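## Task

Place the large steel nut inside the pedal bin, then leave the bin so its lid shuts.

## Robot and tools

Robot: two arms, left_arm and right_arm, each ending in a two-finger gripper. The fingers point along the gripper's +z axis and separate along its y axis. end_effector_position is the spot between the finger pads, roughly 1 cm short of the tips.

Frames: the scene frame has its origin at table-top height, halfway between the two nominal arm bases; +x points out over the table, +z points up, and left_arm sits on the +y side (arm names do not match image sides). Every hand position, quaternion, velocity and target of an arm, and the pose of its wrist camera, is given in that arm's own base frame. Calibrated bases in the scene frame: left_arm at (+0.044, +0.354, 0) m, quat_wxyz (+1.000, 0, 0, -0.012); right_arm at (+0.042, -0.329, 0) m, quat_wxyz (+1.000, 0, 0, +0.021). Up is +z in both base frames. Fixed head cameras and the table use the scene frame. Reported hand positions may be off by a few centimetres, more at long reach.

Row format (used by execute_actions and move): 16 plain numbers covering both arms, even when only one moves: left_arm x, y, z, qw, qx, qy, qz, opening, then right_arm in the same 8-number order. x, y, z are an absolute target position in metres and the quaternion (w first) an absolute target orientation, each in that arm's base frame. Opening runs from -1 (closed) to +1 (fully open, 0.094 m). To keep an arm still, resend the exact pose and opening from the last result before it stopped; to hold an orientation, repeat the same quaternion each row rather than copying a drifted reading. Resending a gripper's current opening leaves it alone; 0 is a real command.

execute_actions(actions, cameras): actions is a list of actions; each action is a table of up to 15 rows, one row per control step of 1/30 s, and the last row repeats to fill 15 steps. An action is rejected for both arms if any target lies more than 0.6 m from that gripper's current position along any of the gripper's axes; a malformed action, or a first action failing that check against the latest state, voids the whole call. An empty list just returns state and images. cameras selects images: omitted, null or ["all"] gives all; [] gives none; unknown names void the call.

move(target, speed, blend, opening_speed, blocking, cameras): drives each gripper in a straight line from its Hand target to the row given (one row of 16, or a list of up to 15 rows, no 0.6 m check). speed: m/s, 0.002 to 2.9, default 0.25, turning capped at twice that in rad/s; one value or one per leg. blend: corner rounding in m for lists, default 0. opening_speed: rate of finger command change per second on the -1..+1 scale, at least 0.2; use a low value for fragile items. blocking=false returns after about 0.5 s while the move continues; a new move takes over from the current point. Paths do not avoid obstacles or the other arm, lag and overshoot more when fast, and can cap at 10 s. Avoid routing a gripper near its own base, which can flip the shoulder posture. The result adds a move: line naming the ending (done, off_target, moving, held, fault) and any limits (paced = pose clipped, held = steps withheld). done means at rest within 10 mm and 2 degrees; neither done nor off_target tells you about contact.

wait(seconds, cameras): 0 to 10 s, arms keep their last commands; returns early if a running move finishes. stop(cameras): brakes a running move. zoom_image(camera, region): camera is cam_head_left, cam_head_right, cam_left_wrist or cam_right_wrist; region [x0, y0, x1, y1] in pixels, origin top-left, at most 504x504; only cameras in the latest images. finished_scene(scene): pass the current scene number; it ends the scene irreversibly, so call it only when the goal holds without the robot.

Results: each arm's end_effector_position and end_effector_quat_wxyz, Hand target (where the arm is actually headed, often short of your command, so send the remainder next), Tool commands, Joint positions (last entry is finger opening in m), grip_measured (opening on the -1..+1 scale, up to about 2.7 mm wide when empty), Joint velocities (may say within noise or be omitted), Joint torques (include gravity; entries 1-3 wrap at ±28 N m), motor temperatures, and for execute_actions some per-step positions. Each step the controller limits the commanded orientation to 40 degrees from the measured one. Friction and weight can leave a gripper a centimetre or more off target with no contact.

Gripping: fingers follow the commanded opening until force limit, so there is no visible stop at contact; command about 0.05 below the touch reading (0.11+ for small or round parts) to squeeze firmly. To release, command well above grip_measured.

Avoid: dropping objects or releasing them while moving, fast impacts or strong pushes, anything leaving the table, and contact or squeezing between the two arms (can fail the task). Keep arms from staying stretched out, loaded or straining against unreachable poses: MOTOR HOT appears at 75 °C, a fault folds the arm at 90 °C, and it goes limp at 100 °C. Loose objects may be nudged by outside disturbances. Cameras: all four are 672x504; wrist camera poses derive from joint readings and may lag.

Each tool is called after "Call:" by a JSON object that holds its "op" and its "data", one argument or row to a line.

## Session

Call:
{"op": "execute_actions", "data": {
  "actions": []
}}

Call:
{"op": "zoom_image", "data": {
  "camera": "cam_head_left",
  "region": [200, 60, 480, 270]
}}

Scene clock: 0.00 s.
left_arm: end_effector_position=(+0.4145, +0.0118, +0.1435) grip_measured=+1.000 end_effector_quat_wxyz=(+0.633, -0.030, +0.773, -0.003) | right_arm: end_effector_position=(+0.4025, +0.0283, +0.1147) grip_measured=+1.000 end_effector_quat_wxyz=(+0.608, -0.038, +0.792, +0.047)
Joint positions: left_arm=[0.021 1.512 0.422 0.892 -0.013 -0.047 0.094] | right_arm=[0.025 1.552 0.372 0.919 -0.096 0.003 0.094]
Joint velocities: within noise
Joint torques (N m): no reading
Motor temperatures (°C): left_arm=[22 24 23 21 23 21 22] | right_arm=[21 22 23 21 19 22 23]
Heat: left arm: 24 °C; right arm: 23 °C.
Hand target: left_arm +0.4155, +0.0119, +0.1473; +0.637, -0.030, +0.771, -0.003 | right_arm +0.4049, +0.0285, +0.1226; +0.616, -0.039, +0.785, +0.047
Tool commands: left_gripper/opening=+1.0 right_gripper/opening=+1.0
camera_calibration:
cam_left_wrist: T_world_to_cam=[[0.0475217, -0.99587, 0.0773639, -0.02181], [-0.488628, -0.0907286, -0.867762, 0.364576], [0.871197, 0.00343539, -0.490922, -0.184696], [0, 0, 0, 1]] pos_world=[0.340085, 0.011992, 0.227381]
cam_right_wrist: T_world_to_cam=[[0.0828455, -0.996547, -0.00560154, -0.0100078], [-0.533133, -0.0395704, -0.845106, 0.350443], [0.841965, 0.0729996, -0.53457, -0.173487], [0, 0, 0, 1]] pos_world=[0.333732, 0.0165584, 0.203364]

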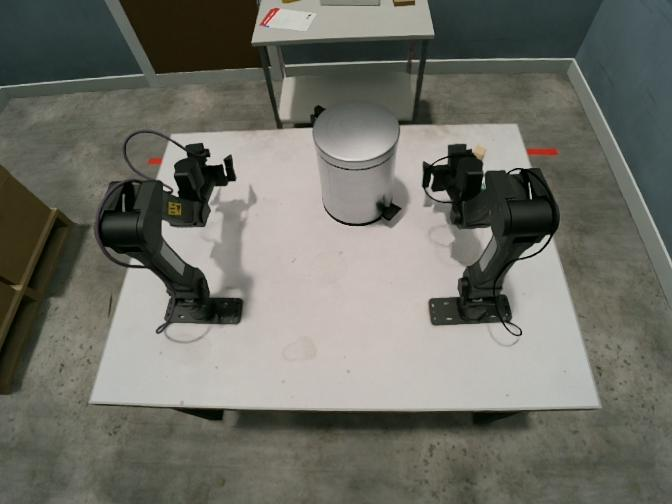

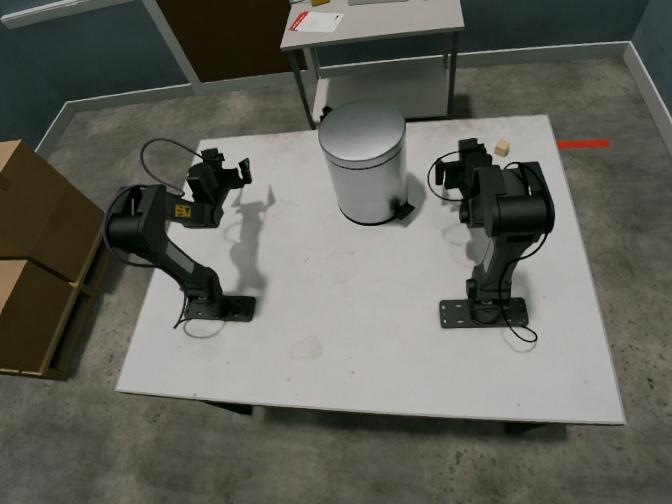

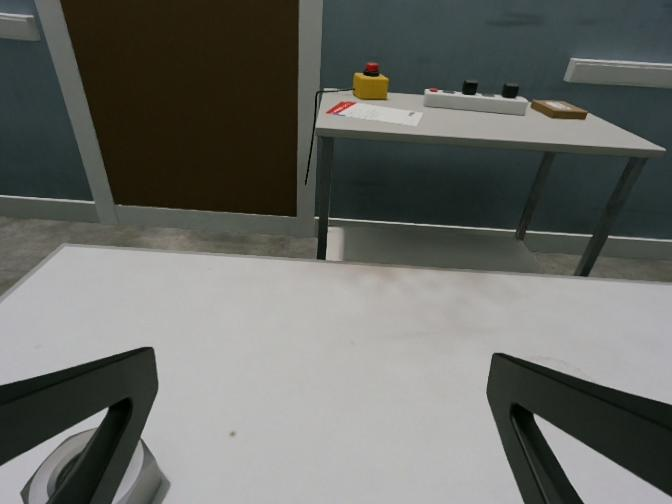

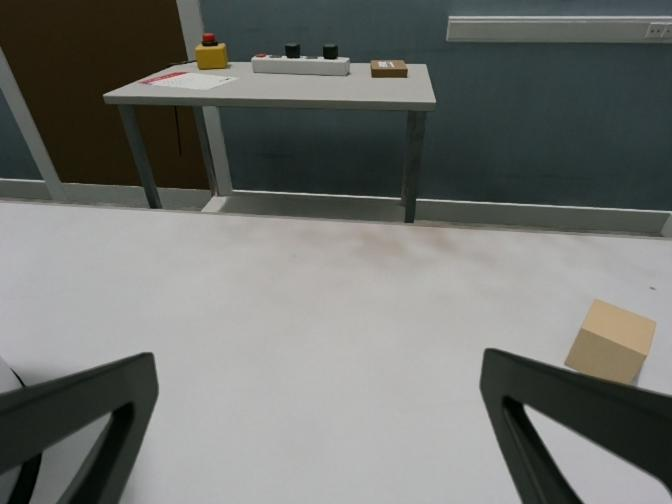

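Scaled by 1.800.

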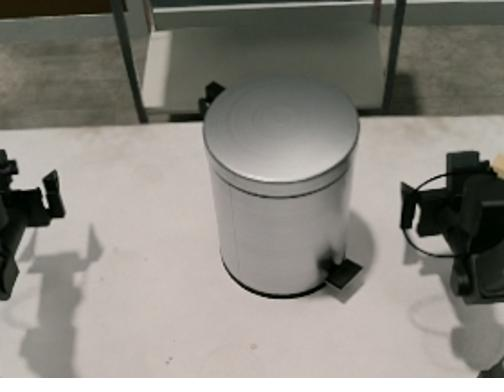

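Call:
{"op": "move", "data": {
  "target": [
    [0.38,0.03,0.22,0.45,-0.05,0.88,0.01,1,0.30,0.03,0.14,0.608,-0.038,0.792,0.047,-1],
    [0.435,0.113,0.18,0.130,-0.130,0.982,0.017,0.3,0.195,0.126,0.12,0.364,-0.2855,0.879,0.118,-1]
  ],
  "speed": 0.3,
  "blend": 0.03
}}

Scene clock: 21.10 s.
left_arm: end_effector_position=(+0.4327, +0.1094, +0.1805) grip_measured=+0.303 end_effector_quat_wxyz=(+0.133, -0.132, +0.982, +0.014) | right_arm: end_effector_position=(+0.1911, +0.1240, +0.1069) grip_measured=-0.995 end_effector_quat_wxyz=(+0.350, -0.287, +0.884, +0.117)
Joint positions: left_arm=[0.246 2.029 2.048 -1.322 0.003 -0.022 0.061] | right_arm=[0.496 0.627 0.444 -0.637 -0.097 -0.095 0]
Joint torques (N m): left_arm=[0.34 -9.47 7.92 0.69 -0.04 0.11] | right_arm=[0.39 0.13 8.12 1.39 0.02 0.06]
Heat: left arm: 25 °C; right arm: 24 °C.
Hand target: left_arm +0.4349, +0.1129, +0.1800; +0.131, -0.130, +0.983, +0.017 | right_arm +0.1949, +0.1260, +0.1198; +0.364, -0.285, +0.879, +0.118
Off the commanded pose: left_arm 0.004 m, 1 deg | right_arm 0.014 m, 2 deg.
move: off_target (right_arm)
camera_calibration:
cam_left_wrist: T_world_to_cam=[[0.294862, -0.955347, 0.0192152, -0.0294034], [-0.954703, -0.293703, 0.0477575, 0.473051], [-0.0399814, -0.0324266, -0.998674, 0.307076], [0, 0, 0, 1]] pos_world=[0.472571, 0.120803, 0.284642]
cam_right_wrist: T_world_to_cam=[[0.575195, -0.81741, 0.0315028, -0.0174577], [-0.727257, -0.528628, -0.437777, 0.289086], [0.374497, 0.228896, -0.898531, 0.102259], [0, 0, 0, 1]] pos_world=[0.181986, 0.115142, 0.218989]

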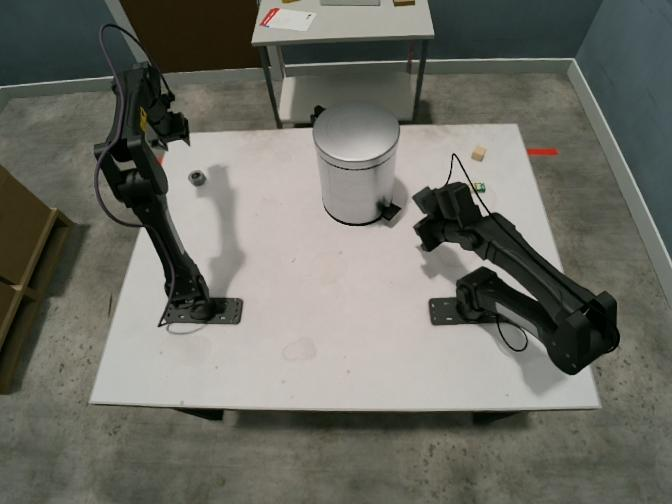

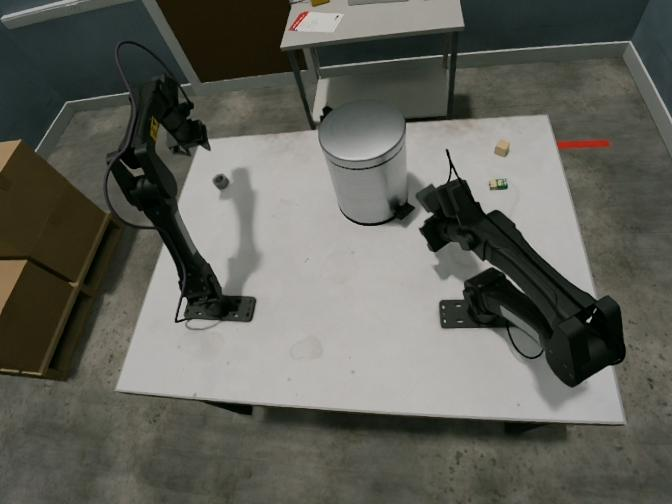

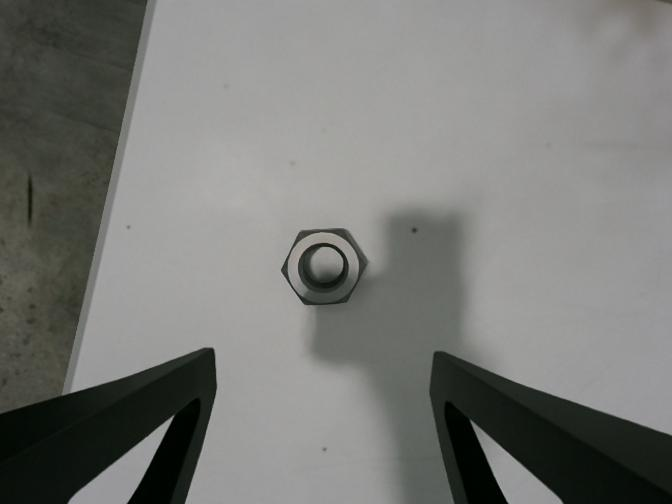

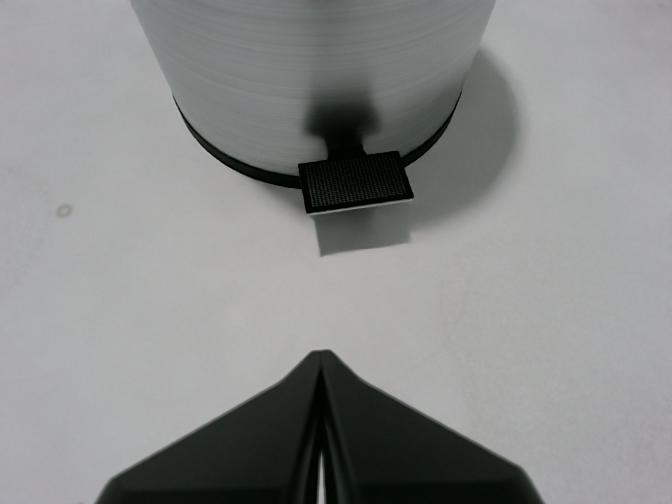

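Call:
{"op": "move", "data": {
  "target": [
    [0.452,0.118,0.10,0.130,0.130,0.982,-0.017,0.6,0.275,0.164,0.12,0.364,-0.2855,0.879,0.118,-1],
    [0.452,0.118,0.016,0.130,0.130,0.982,-0.017,0.6,0.275,0.164,0.12,0.364,-0.2855,0.879,0.118,-1]
  ],
  "speed": [0.2,0.12]
}}

Scene clock: 35.60 s.
left_arm: end_effector_position=(+0.4519, +0.1177, +0.0251) grip_measured=+0.598 end_effector_quat_wxyz=(+0.130, +0.127, +0.983, -0.010) | right_arm: end_effector_position=(+0.2650, +0.1585, +0.1054) grip_measured=-0.995 end_effector_quat_wxyz=(+0.343, -0.285, +0.888, +0.111)
Joint positions: left_arm=[0.3 2.167 1.64 -0.814 0.125 0.543 0.075] | right_arm=[0.48 1.092 0.597 -0.342 -0.097 -0.104 0]
Joint torques (N m): left_arm=[0.54 -10.8 4.79 0.95 0.22 0.12] | right_arm=[-0.38 -2.58 7.92 1.58 -0.17 -0.05]
Heat: left arm: 26 °C; right arm: 26 °C.
Hand target: left_arm +0.4518, +0.1179, +0.0160; +0.130, +0.130, +0.983, -0.017 | right_arm +0.2743, +0.1635, +0.1202; +0.364, -0.285, +0.879, +0.118
Off the commanded pose: left_arm 0.009 m, 1 deg | right_arm 0.019 m, 3 deg.
move: off_target (right_arm)
camera_calibration:
cam_left_wrist: T_world_to_cam=[[-0.220964, -0.975275, -0.00368862, 0.211975], [-0.973887, 0.220444, 0.0543082, 0.449225], [-0.0521523, 0.0155924, -0.998517, 0.152675], [0, 0, 0, 1]] pos_world=[0.492296, 0.105325, 0.128834]
cam_right_wrist: T_world_to_cam=[[0.567976, -0.8223, 0.0350229, -0.0294224], [-0.737374, -0.527297, -0.422182, 0.361227], [0.365628, 0.213964, -0.905834, 0.0708146], [0, 0, 0, 1]] pos_world=[0.257179, 0.151128, 0.21768]

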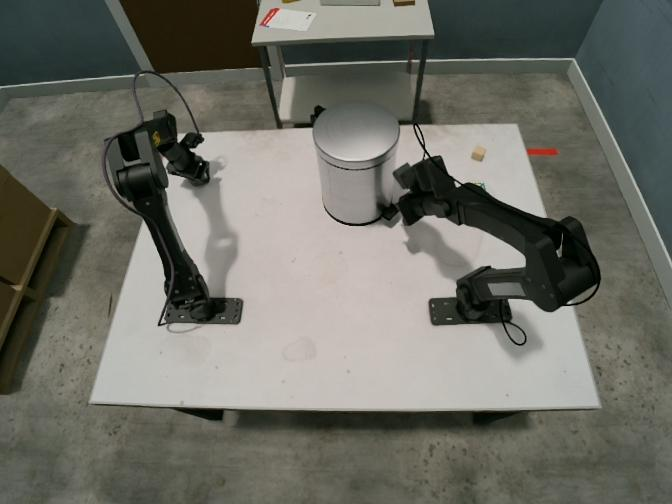

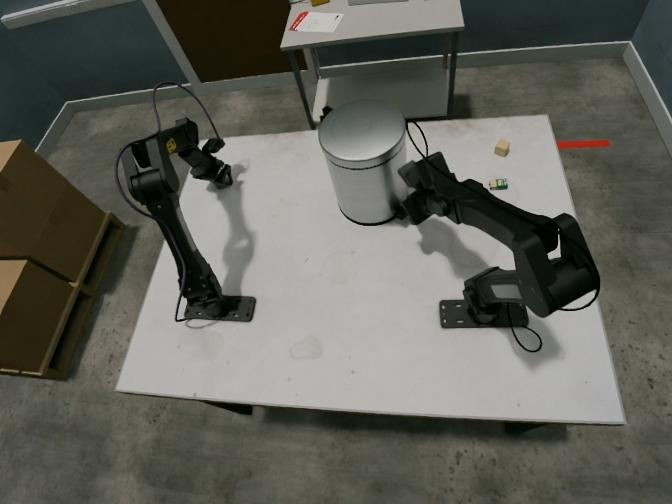

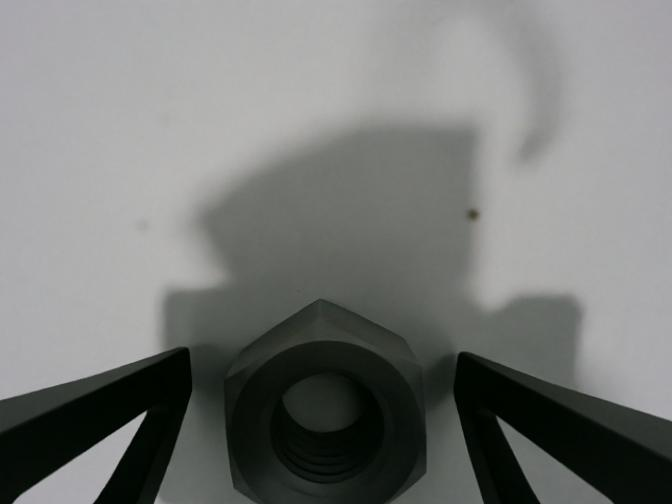

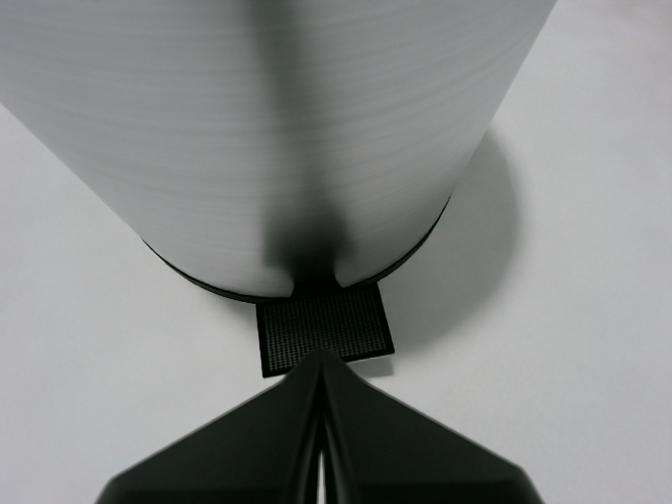

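Call:
{"op": "move", "data": {
  "target": [
    [0.449,0.119,0.012,0.130,0.130,0.982,-0.017,0.6,0.279,0.165,0.10,0.364,-0.2855,0.879,0.118,-1],
    [0.449,0.119,0.012,0.130,0.130,0.982,-0.017,-0.35,0.279,0.165,0.10,0.364,-0.2855,0.879,0.118,-1],
    [0.43,0.11,0.10,0.130,0.130,0.982,-0.017,-0.35,0.279,0.165,0.05,0.364,-0.2855,0.879,0.118,-1],
    [0.36,0.08,0.33,0.37,0.1,0.92,-0.03,-0.35,0.279,0.165,0.0,0.364,-0.2855,0.879,0.118,-1]
  ],
  "speed": [0.1,0.1,0.15,0.25],
  "opening_speed": 0.8
}}

Scene clock: 51.40 s.
left_arm: end_effector_position=(+0.3580, +0.0820, +0.3137) grip_measured=-0.026 end_effector_quat_wxyz=(+0.347, +0.099, +0.932, -0.028) | right_arm: end_effector_position=(+0.2752, +0.1631, +0.0181) grip_measured=-0.995 end_effector_quat_wxyz=(+0.378, -0.282, +0.873, +0.125)
Joint positions: left_arm=[0.398 1.51 1.782 -1.219 0.368 0.489 0.046] | right_arm=[0.463 1.397 0.301 0.337 -0.124 -0.108 0]
Joint torques (N m): left_arm=[0.51 -6.98 7.84 1.43 0.46 -0.04] | right_arm=[0.46 3.44 5.05 1.96 0.06 -0.06]
Heat: left arm: 27 °C; right arm: 26 °C.
Hand target: left_arm +0.3596, +0.0798, +0.3298; +0.371, +0.101, +0.923, -0.030 | right_arm +0.2768, +0.1637, +0.0016; +0.363, -0.286, +0.879, +0.118
Off the commanded pose: left_arm 0.017 m, 3 deg | right_arm 0.019 m, 2 deg.
move: off_target (left_arm, right_arm); target 2's new opening was sent with left_arm's hand 0.011 m and 1 deg from that target
camera_calibration:
cam_left_wrist: T_world_to_cam=[[-0.178711, -0.983876, 0.007087, 0.139559], [-0.90844, 0.162234, -0.385248, 0.469213], [0.377886, -0.0752863, -0.922786, 0.266286], [0, 0, 0, 1]] pos_world=[0.350567, 0.0812343, 0.425499]
cam_right_wrist: T_world_to_cam=[[0.56999, -0.82111, 0.0298335, -0.0290712], [-0.705871, -0.507933, -0.493711, 0.323776], [0.420544, 0.260352, -0.869114, -0.0363452], [0, 0, 0, 1]] pos_world=[0.260399, 0.150048, 0.129131]

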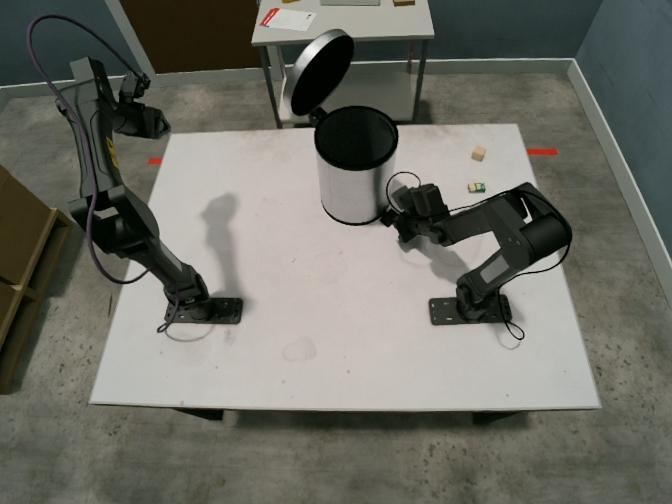

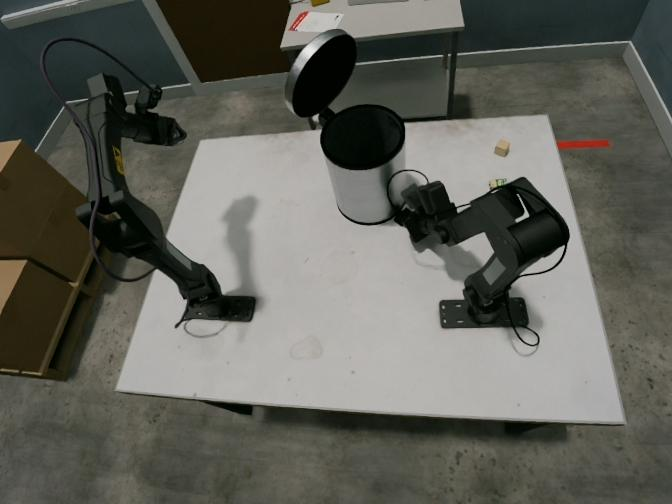

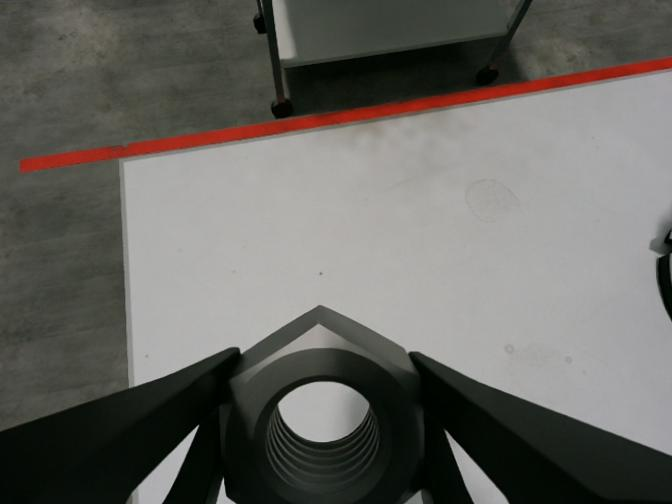

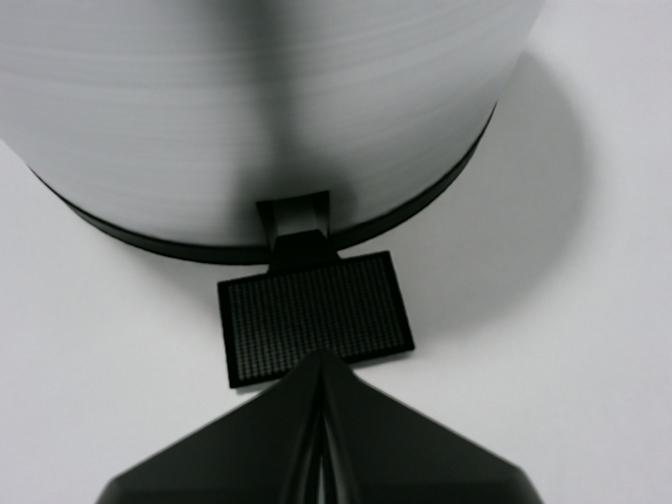

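Call:
{"op": "move", "data": {
  "target": [
    [0.29,-0.08,0.40,0.377,0.161,0.910,-0.067,-0.35,0.279,0.165,0.0,0.364,-0.2855,0.879,0.118,-1],
    [0.355,-0.39,0.37,0.237,0.393,0.883,-0.105,-0.35,0.279,0.165,0.0,0.364,-0.2855,0.879,0.118,-1]
  ],
  "speed": 0.25,
  "blend": 0.04
}}

Scene clock: 64.90 s.
left_arm: end_effector_position=(+0.3486, -0.3824, +0.3505) grip_measured=-0.025 end_effector_quat_wxyz=(+0.356, +0.370, +0.844, -0.157) | right_arm: end_effector_position=(+0.2776, +0.1680, +0.0184) grip_measured=-0.995 end_effector_quat_wxyz=(+0.384, -0.285, +0.868, +0.135)
Joint positions: left_arm=[-0.835 2.205 2.834 -1.4 -0.005 -0.007 0.046] | right_arm=[0.463 1.423 0.301 0.381 -0.142 -0.109 0]
Joint torques (N m): left_arm=[0.06 -11.23 7.2 2.07 0.06 0.11] | right_arm=[0.49 1.46 4.89 1.59 0.24 -0.05]
Heat: left arm: 26 °C; right arm: 25 °C.
Hand target: left_arm +0.3536, -0.3883, +0.3695; +0.389, +0.368, +0.827, -0.172 | right_arm +0.2773, +0.1640, +0.0014; +0.364, -0.286, +0.879, +0.118
Off the commanded pose: left_arm 0.022 m, 16 deg | right_arm 0.019 m, 3 deg.
elbow stopped short (left arm): the move would have taken joint 3 (elbow) straighter than the controller allows.
move: off_target (left_arm, right_arm)
camera_calibration:
cam_left_wrist: T_world_to_cam=[[-0.720106, -0.693345, 0.0268257, -0.0264046], [-0.623187, 0.629273, -0.464386, 0.657077], [0.305099, -0.351125, -0.885227, 0.175559], [0, 0, 0, 1]] pos_world=[0.336904, -0.370145, 0.461255]
cam_right_wrist: T_world_to_cam=[[0.581378, -0.813376, 0.0204629, -0.0307297], [-0.69343, -0.508486, -0.510487, 0.325115], [0.425623, 0.282596, -0.859642, -0.0436926], [0, 0, 0, 1]] pos_world=[0.261907, 0.152669, 0.129036]

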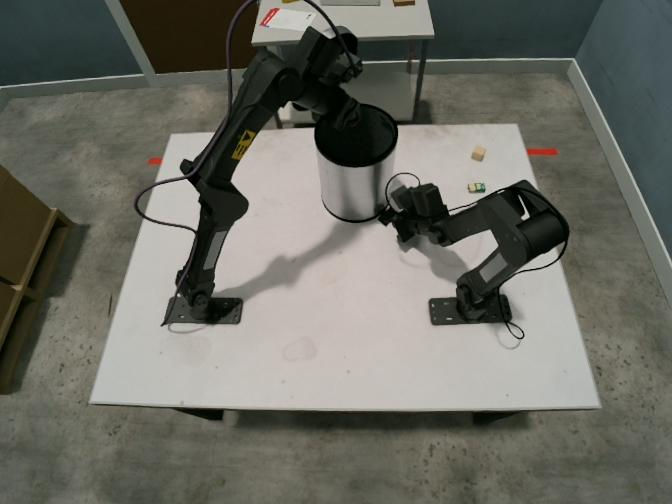

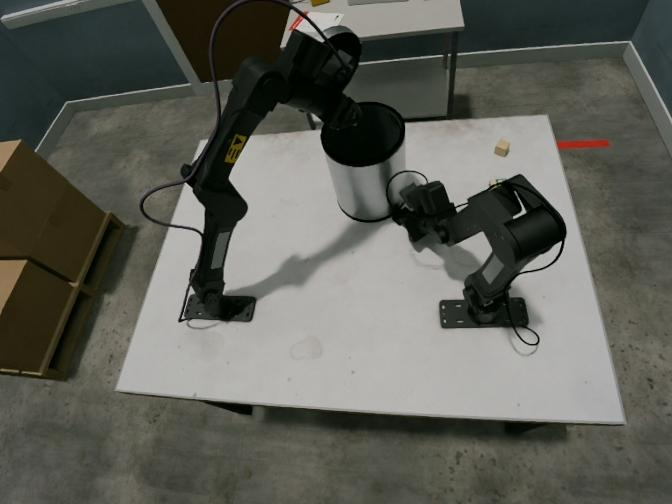

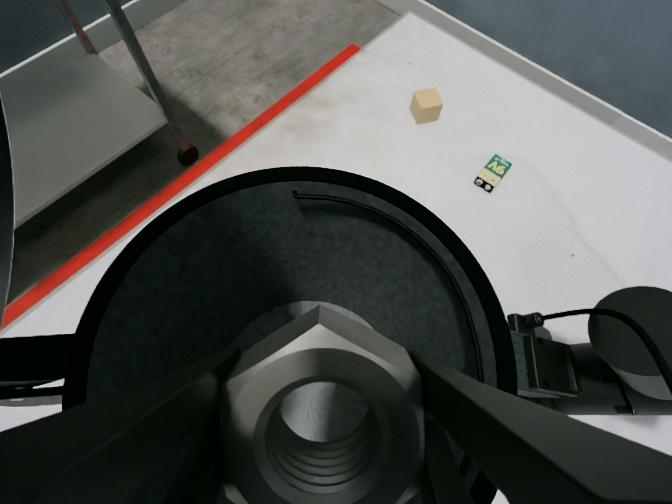

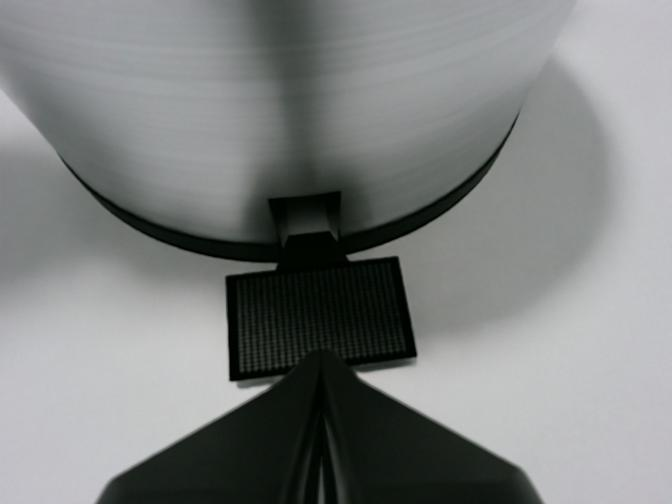

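Call:
{"op": "move", "data": {
  "target": [
    [0.382,-0.402,0.27,0.237,0.393,0.883,-0.105,-0.35,0.279,0.165,0.0,0.364,-0.2855,0.879,0.118,-1],
    [0.384,-0.404,0.11,0.235,0.393,0.883,-0.105,-0.35,0.279,0.165,0.0,0.364,-0.2855,0.879,0.118,-1]
  ],
  "speed": 0.15
}}

Scene clock: 74.10 s.
left_arm: end_effector_position=(+0.3825, -0.4027, +0.0957) grip_measured=-0.026 end_effector_quat_wxyz=(+0.217, +0.391, +0.889, -0.097) | right_arm: end_effector_position=(+0.2897, +0.1695, +0.0225) grip_measured=-0.995 end_effector_quat_wxyz=(+0.405, -0.279, +0.861, +0.127)
Joint positions: left_arm=[-0.809 2.264 2.001 -0.829 0.011 0.017 0.046] | right_arm=[0.463 1.461 0.31 0.452 -0.119 -0.109 0]
Joint torques (N m): left_arm=[0.1 -16.85 4.88 1.37 0.06 0.1] | right_arm=[0.46 -1.7 4.19 1 0.02 -0.05]
Motor temperatures (°C): left_arm=[22 27 25 26 23 21 23] | right_arm=[21 22 25 25 19 22 23]
Heat: left arm: 27 °C; right arm: 25 °C.
Hand target: left_arm +0.3840, -0.4039, +0.1100; +0.235, +0.393, +0.883, -0.105 | right_arm +0.2779, +0.1642, +0.0016; +0.365, -0.285, +0.878, +0.118
Off the commanded pose: left_arm 0.014 m, 2 deg | right_arm 0.025 m, 5 deg.
elbow stopped short (left arm): the move would have taken joint 3 (elbow) straighter than the controller allows.
move: off_target (left_arm, right_arm)
camera_calibration:
cam_left_wrist: T_world_to_cam=[[-0.716943, -0.696866, 0.0192399, -0.0110501], [-0.689903, 0.705274, -0.163165, 0.599934], [0.100135, -0.130254, -0.986411, 0.109651], [0, 0, 0, 1]] pos_world=[0.394994, -0.416536, 0.206262]
cam_right_wrist: T_world_to_cam=[[0.565674, -0.823568, 0.041818, -0.0308026], [-0.678802, -0.493836, -0.543464, 0.330388], [0.468231, 0.279037, -0.83839, -0.0579186], [0, 0, 0, 1]] pos_world=[0.268811, 0.153951, 0.132283]

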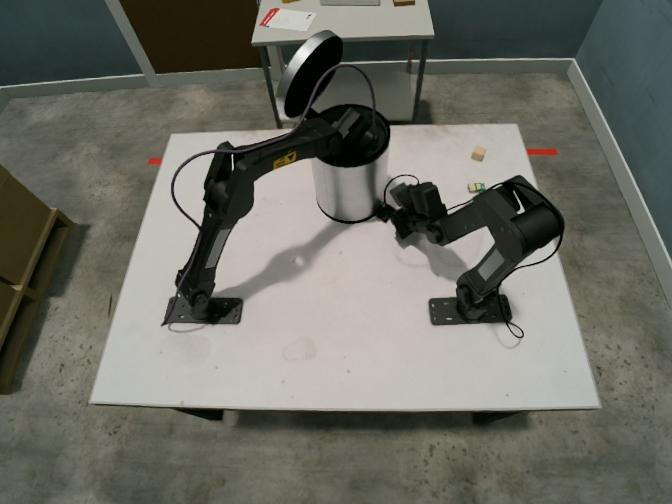

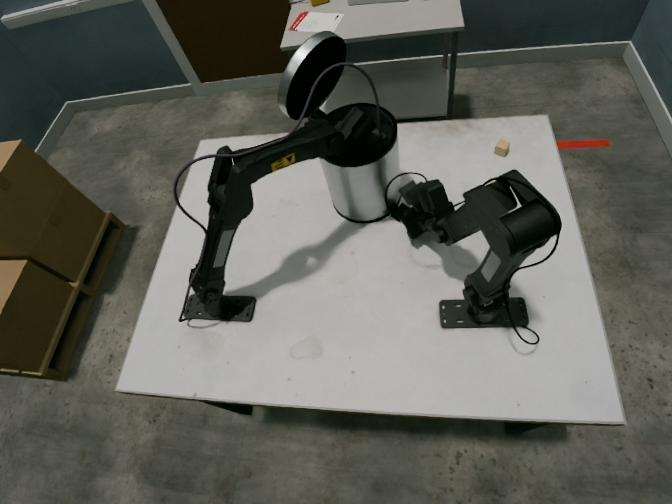

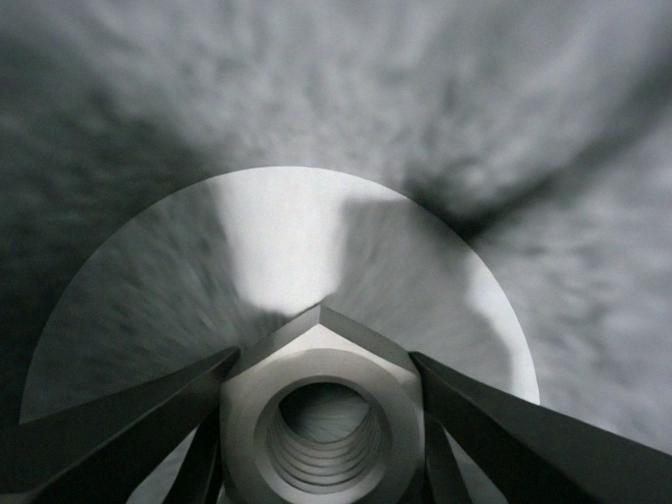

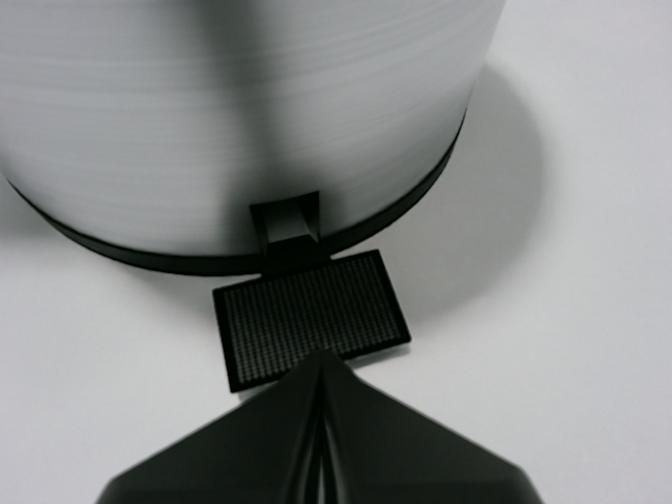

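Call:
{"op": "move", "data": {
  "target": [
    [0.384,-0.404,0.062,0.22,0.393,0.887,-0.1,-0.35,0.282,0.167,0.0,0.364,-0.2855,0.879,0.118,-1],
    [0.384,-0.404,0.062,0.22,0.393,0.887,-0.1,0.3,0.282,0.167,0.0,0.364,-0.2855,0.879,0.118,-1]
  ],
  "speed": 0.1
}}

Scene clock: 82.57 s.
left_arm: end_effector_position=(+0.3876, -0.4083, +0.0876) grip_measured=+0.298 end_effector_quat_wxyz=(+0.239, +0.389, +0.883, -0.107) | right_arm: end_effector_position=(+0.2910, +0.1696, +0.0218) grip_measured=-0.995 end_effector_quat_wxyz=(+0.405, -0.279, +0.861, +0.126)
Joint positions: left_arm=[-0.809 2.252 1.926 -0.715 0.014 0.017 0.061] | right_arm=[0.463 1.47 0.313 0.458 -0.116 -0.109 0]
Joint torques (N m): left_arm=[0.09 -11.6 3.1 1.46 0.05 0.08] | right_arm=[0.62 -1.31 4.82 0.97 0 -0.03]
Heat: left arm: 30 °C; right arm: 25 °C.
Hand target: left_arm +0.3835, -0.4033, +0.0626; +0.220, +0.393, +0.887, -0.100 | right_arm +0.2806, +0.1660, +0.0015; +0.365, -0.285, +0.878, +0.118
Off the commanded pose: left_arm 0.026 m, 2 deg | right_arm 0.024 m, 5 deg.
move: off_target (left_arm, right_arm); target 2's new opening was sent with left_arm's hand 0.024 m and 2 deg from that target
camera_calibration:
cam_left_wrist: T_world_to_cam=[[-0.718125, -0.695556, 0.0223139, -0.0104022], [-0.683329, 0.698706, -0.211829, 0.605066], [0.131748, -0.167367, -0.977052, 0.0720428], [0, 0, 0, 1]] pos_world=[0.396497, -0.417941, 0.198792]
cam_right_wrist: T_world_to_cam=[[0.563923, -0.824681, 0.0434982, -0.0307834], [-0.67956, -0.493327, -0.54298, 0.331031], [0.469244, 0.276639, -0.838618, -0.0590227], [0, 0, 0, 1]] pos_world=[0.270011, 0.154248, 0.131585]

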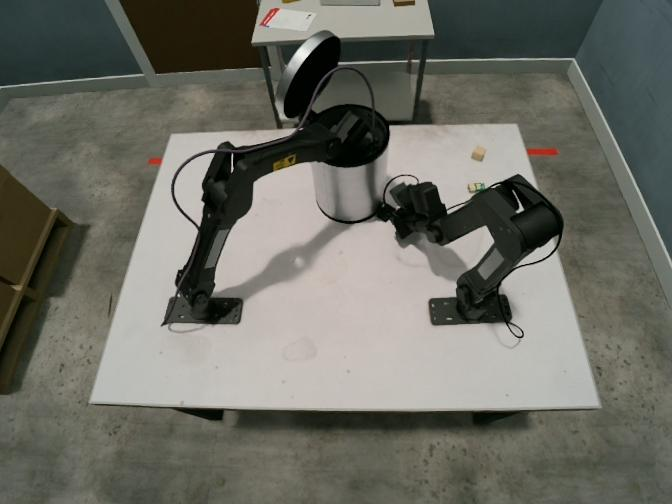

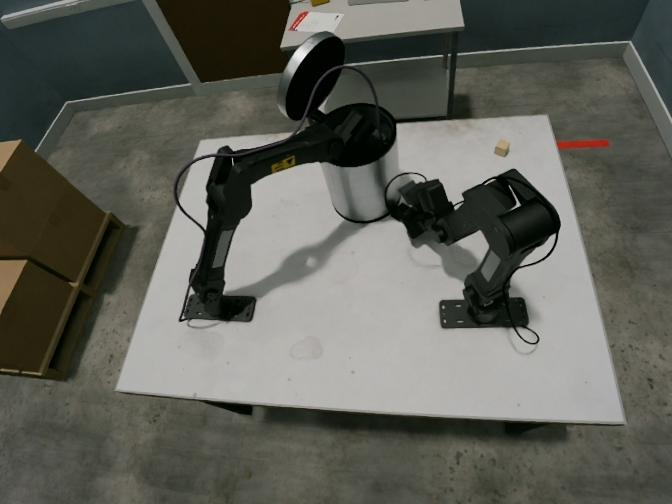

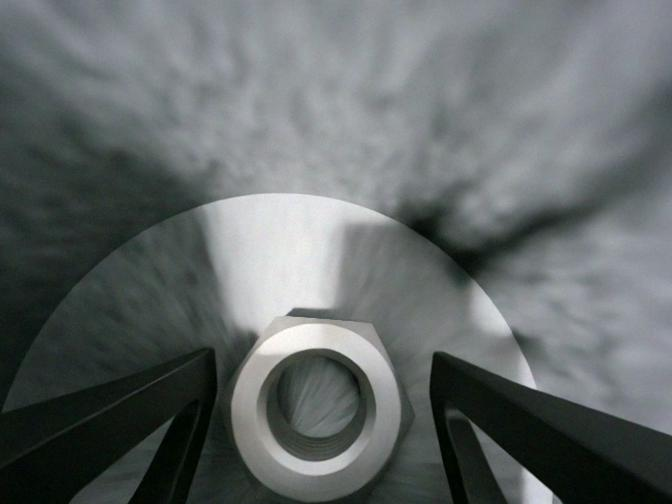

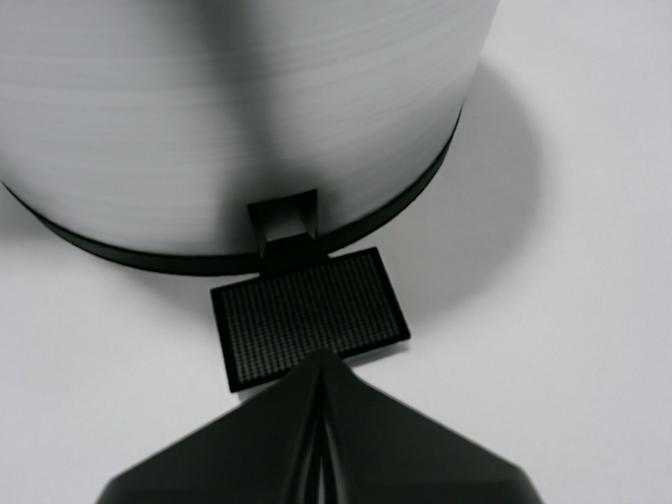

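Dropped short distance. Retract.

Call:
{"op": "move", "data": {
  "target": [
    [0.382,-0.402,0.30,0.237,0.393,0.883,-0.105,0.3,0.282,0.167,0.0,0.364,-0.2855,0.879,0.118,-1],
    [0.29,-0.15,0.38,0.377,0.161,0.910,-0.067,0.3,0.282,0.167,0.0,0.364,-0.2855,0.879,0.118,-1],
    [0.29,-0.14,0.38,0.377,0.161,0.910,-0.067,0.3,0.276,0.163,0.10,0.364,-0.2855,0.879,0.118,-1],
    [0.29,-0.13,0.38,0.377,0.161,0.910,-0.067,0.3,0.215,0.12,0.13,0.364,-0.2855,0.879,0.118,-1]
  ],
  "speed": [0.15,0.25,0.06,0.15]
}}

Scene clock: 93.00 s.
left_arm: end_effector_position=(+0.2915, -0.1324, +0.3763) grip_measured=+0.298 end_effector_quat_wxyz=(+0.367, +0.159, +0.914, -0.065) | right_arm: end_effector_position=(+0.2153, +0.1192, +0.1249) grip_measured=-0.995 end_effector_quat_wxyz=(+0.357, -0.283, +0.883, +0.114)
Joint positions: left_arm=[-0.48 1.381 1.924 -1.353 -0.091 -0.099 0.061] | right_arm=[0.384 0.732 0.528 -0.612 -0.163 -0.172 0]
Joint torques (N m): left_arm=[0.58 -5.74 3.95 1.68 0.02 0.13] | right_arm=[-0.34 -1.36 6.23 1.38 -0.21 -0.05]
Heat: left arm: 29 °C; right arm: 25 °C.
Hand target: left_arm +0.2900, -0.1300, +0.3800; +0.377, +0.161, +0.910, -0.067 | right_arm +0.2150, +0.1201, +0.1300; +0.364, -0.285, +0.879, +0.118
Off the commanded pose: left_arm 0.005 m, 1 deg | right_arm 0.005 m, 1 deg.
elbow stopped short (left arm): the move would have taken joint 3 (elbow) straighter than the controller allows.
move: done
camera_calibration:
cam_left_wrist: T_world_to_cam=[[-0.316413, -0.948232, 0.0271819, -0.0463478], [-0.858336, 0.27398, -0.433814, 0.486162], [0.403909, -0.160596, -0.900592, 0.305767], [0, 0, 0, 1]] pos_world=[0.279123, -0.128042, 0.487535]
cam_right_wrist: T_world_to_cam=[[0.565732, -0.823718, 0.0379003, -0.0339166], [-0.726674, -0.519751, -0.449226, 0.312338], [0.389734, 0.2266, -0.892614, 0.106661], [0, 0, 0, 1]] pos_world=[0.204586, 0.110231, 0.236803]

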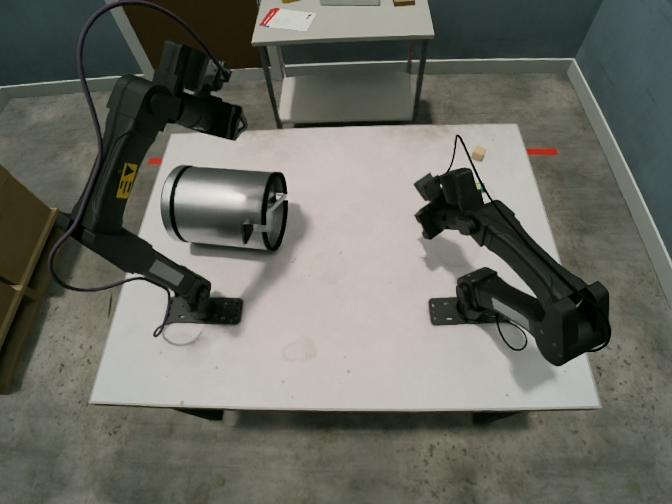

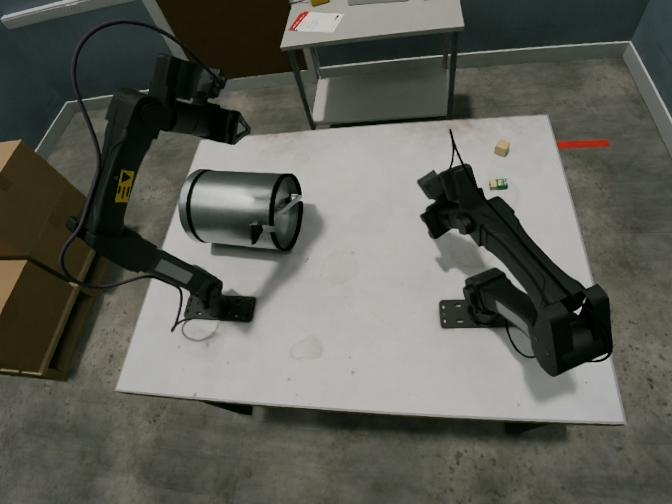

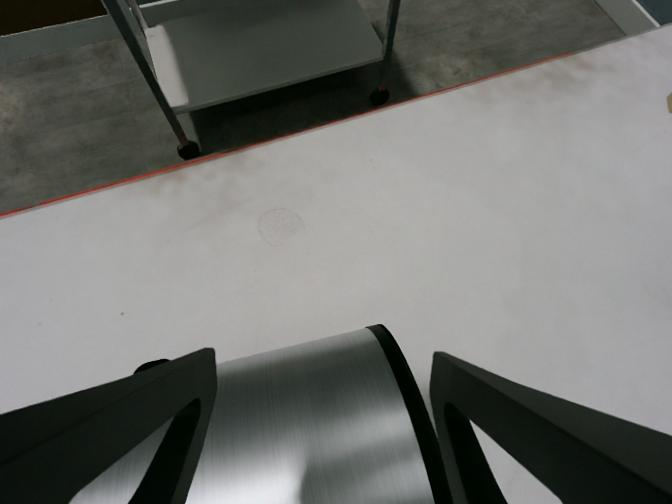

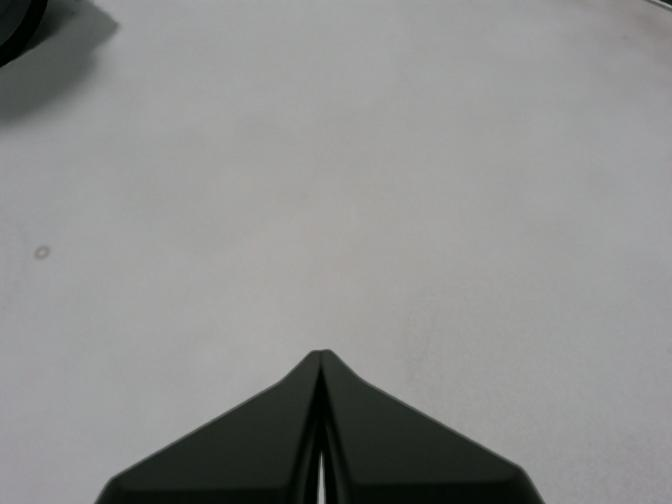

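Call:
{"op": "zoom_image", "data": {
  "camera": "cam_head_left",
  "region": [140, 140, 310, 270]
}}

Call:
{"op": "zoom_image", "data": {
  "camera": "cam_head_right",
  "region": [160, 140, 330, 270]
}}

Scaled by 2.965.

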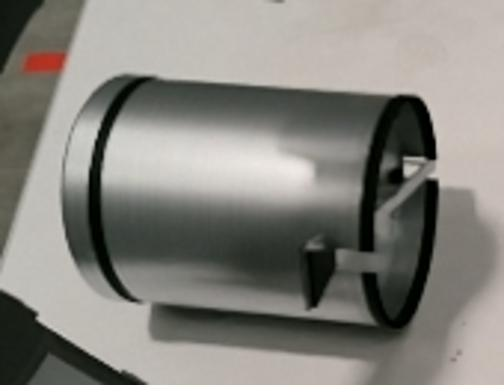

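Scaled by 2.965.

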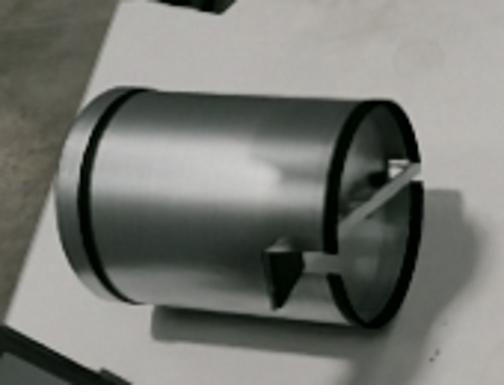

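Call:
{"op": "move", "data": {
  "target": [
    [0.29,-0.13,0.38,0.377,0.161,0.91,-0.067,0.3,0.22,0.18,0.22,0.6,-0.3,0.7,0.2,-1],
    [0.29,-0.13,0.38,0.377,0.161,0.91,-0.067,0.3,0.19,0.33,0.22,0.641,-0.641,0.298,-0.298,0.2]
  ],
  "speed": 0.3
}}

Scene clock: 170.80 s.
left_arm: end_effector_position=(+0.2915, -0.1324, +0.3762) grip_measured=+0.298 end_effector_quat_wxyz=(+0.367, +0.159, +0.914, -0.065) | right_arm: end_effector_position=(+0.1891, +0.3254, +0.2075) grip_measured=+0.197 end_effector_quat_wxyz=(+0.628, -0.656, +0.293, -0.300)
Joint positions: left_arm=[-0.48 1.381 1.924 -1.353 -0.091 -0.099 0.061] | right_arm=[1.318 1.299 0.387 0.873 0.614 -1.574 0.056]
Joint torques (N m): left_arm=[0.61 -5.72 3.92 1.69 0.02 0.13] | right_arm=[0.35 -3.49 6.95 1.87 0.08 0.05]
Heat: left arm: 28 °C; right arm: 26 °C.
Hand target: left_arm +0.2900, -0.1300, +0.3801; +0.377, +0.161, +0.910, -0.067 | right_arm +0.1897, +0.3296, +0.2200; +0.641, -0.641, +0.298, -0.298
Off the commanded pose: left_arm 0.005 m, 1 deg | right_arm 0.013 m, 2 deg.
move: off_target (right_arm); target 2's new opening was sent with right_arm's hand 0.014 m and 2 deg from that target
camera_calibration:
cam_left_wrist: T_world_to_cam=[[-0.316659, -0.948141, 0.0275075, -0.0464263], [-0.858313, 0.274073, -0.4338, 0.486161], [0.403764, -0.160977, -0.900589, 0.305757], [0, 0, 0, 1]] pos_world=[0.279123, -0.128043, 0.487535]
cam_right_wrist: T_world_to_cam=[[-0.030307, 0.0241353, 0.999249, -0.215018], [0.390482, -0.91998, 0.0340639, 0.256239], [0.920111, 0.391222, 0.0184574, -0.19902], [0, 0, 0, 1]] pos_world=[0.0765474, 0.318785, 0.209802]

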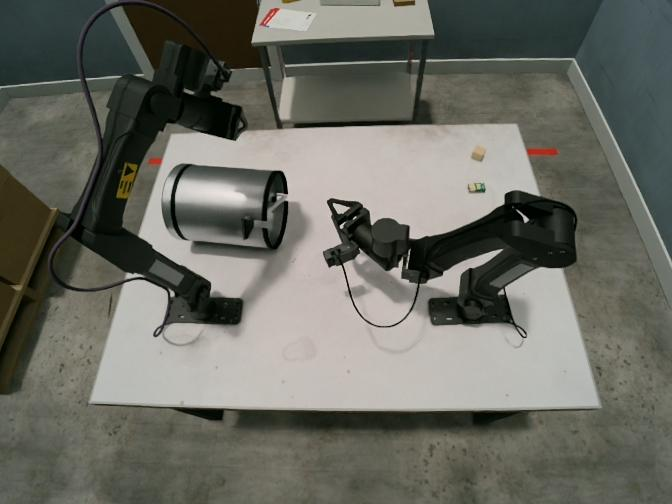

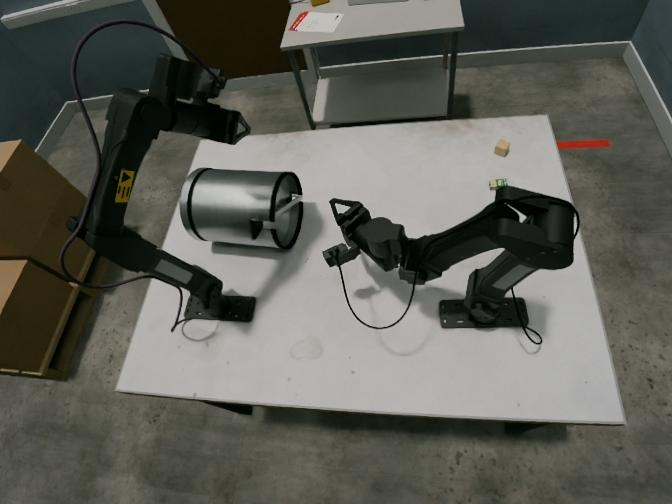

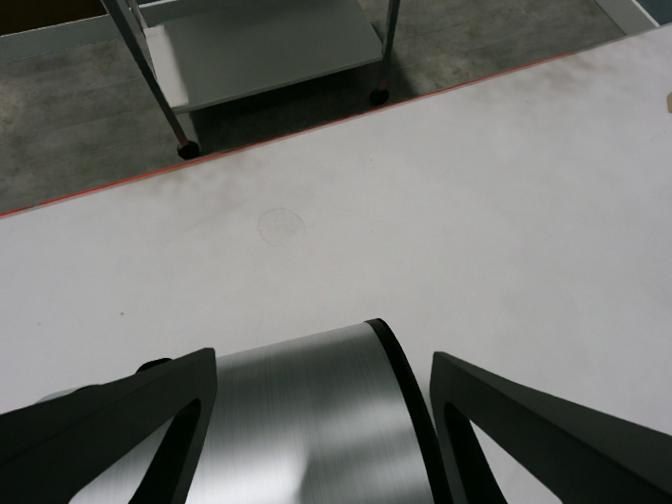

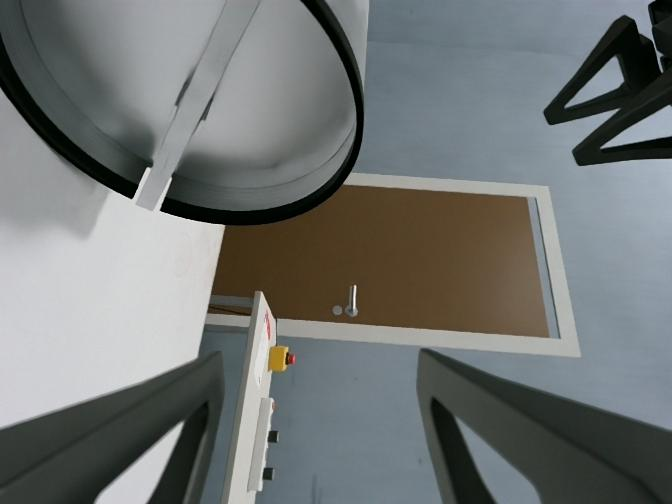

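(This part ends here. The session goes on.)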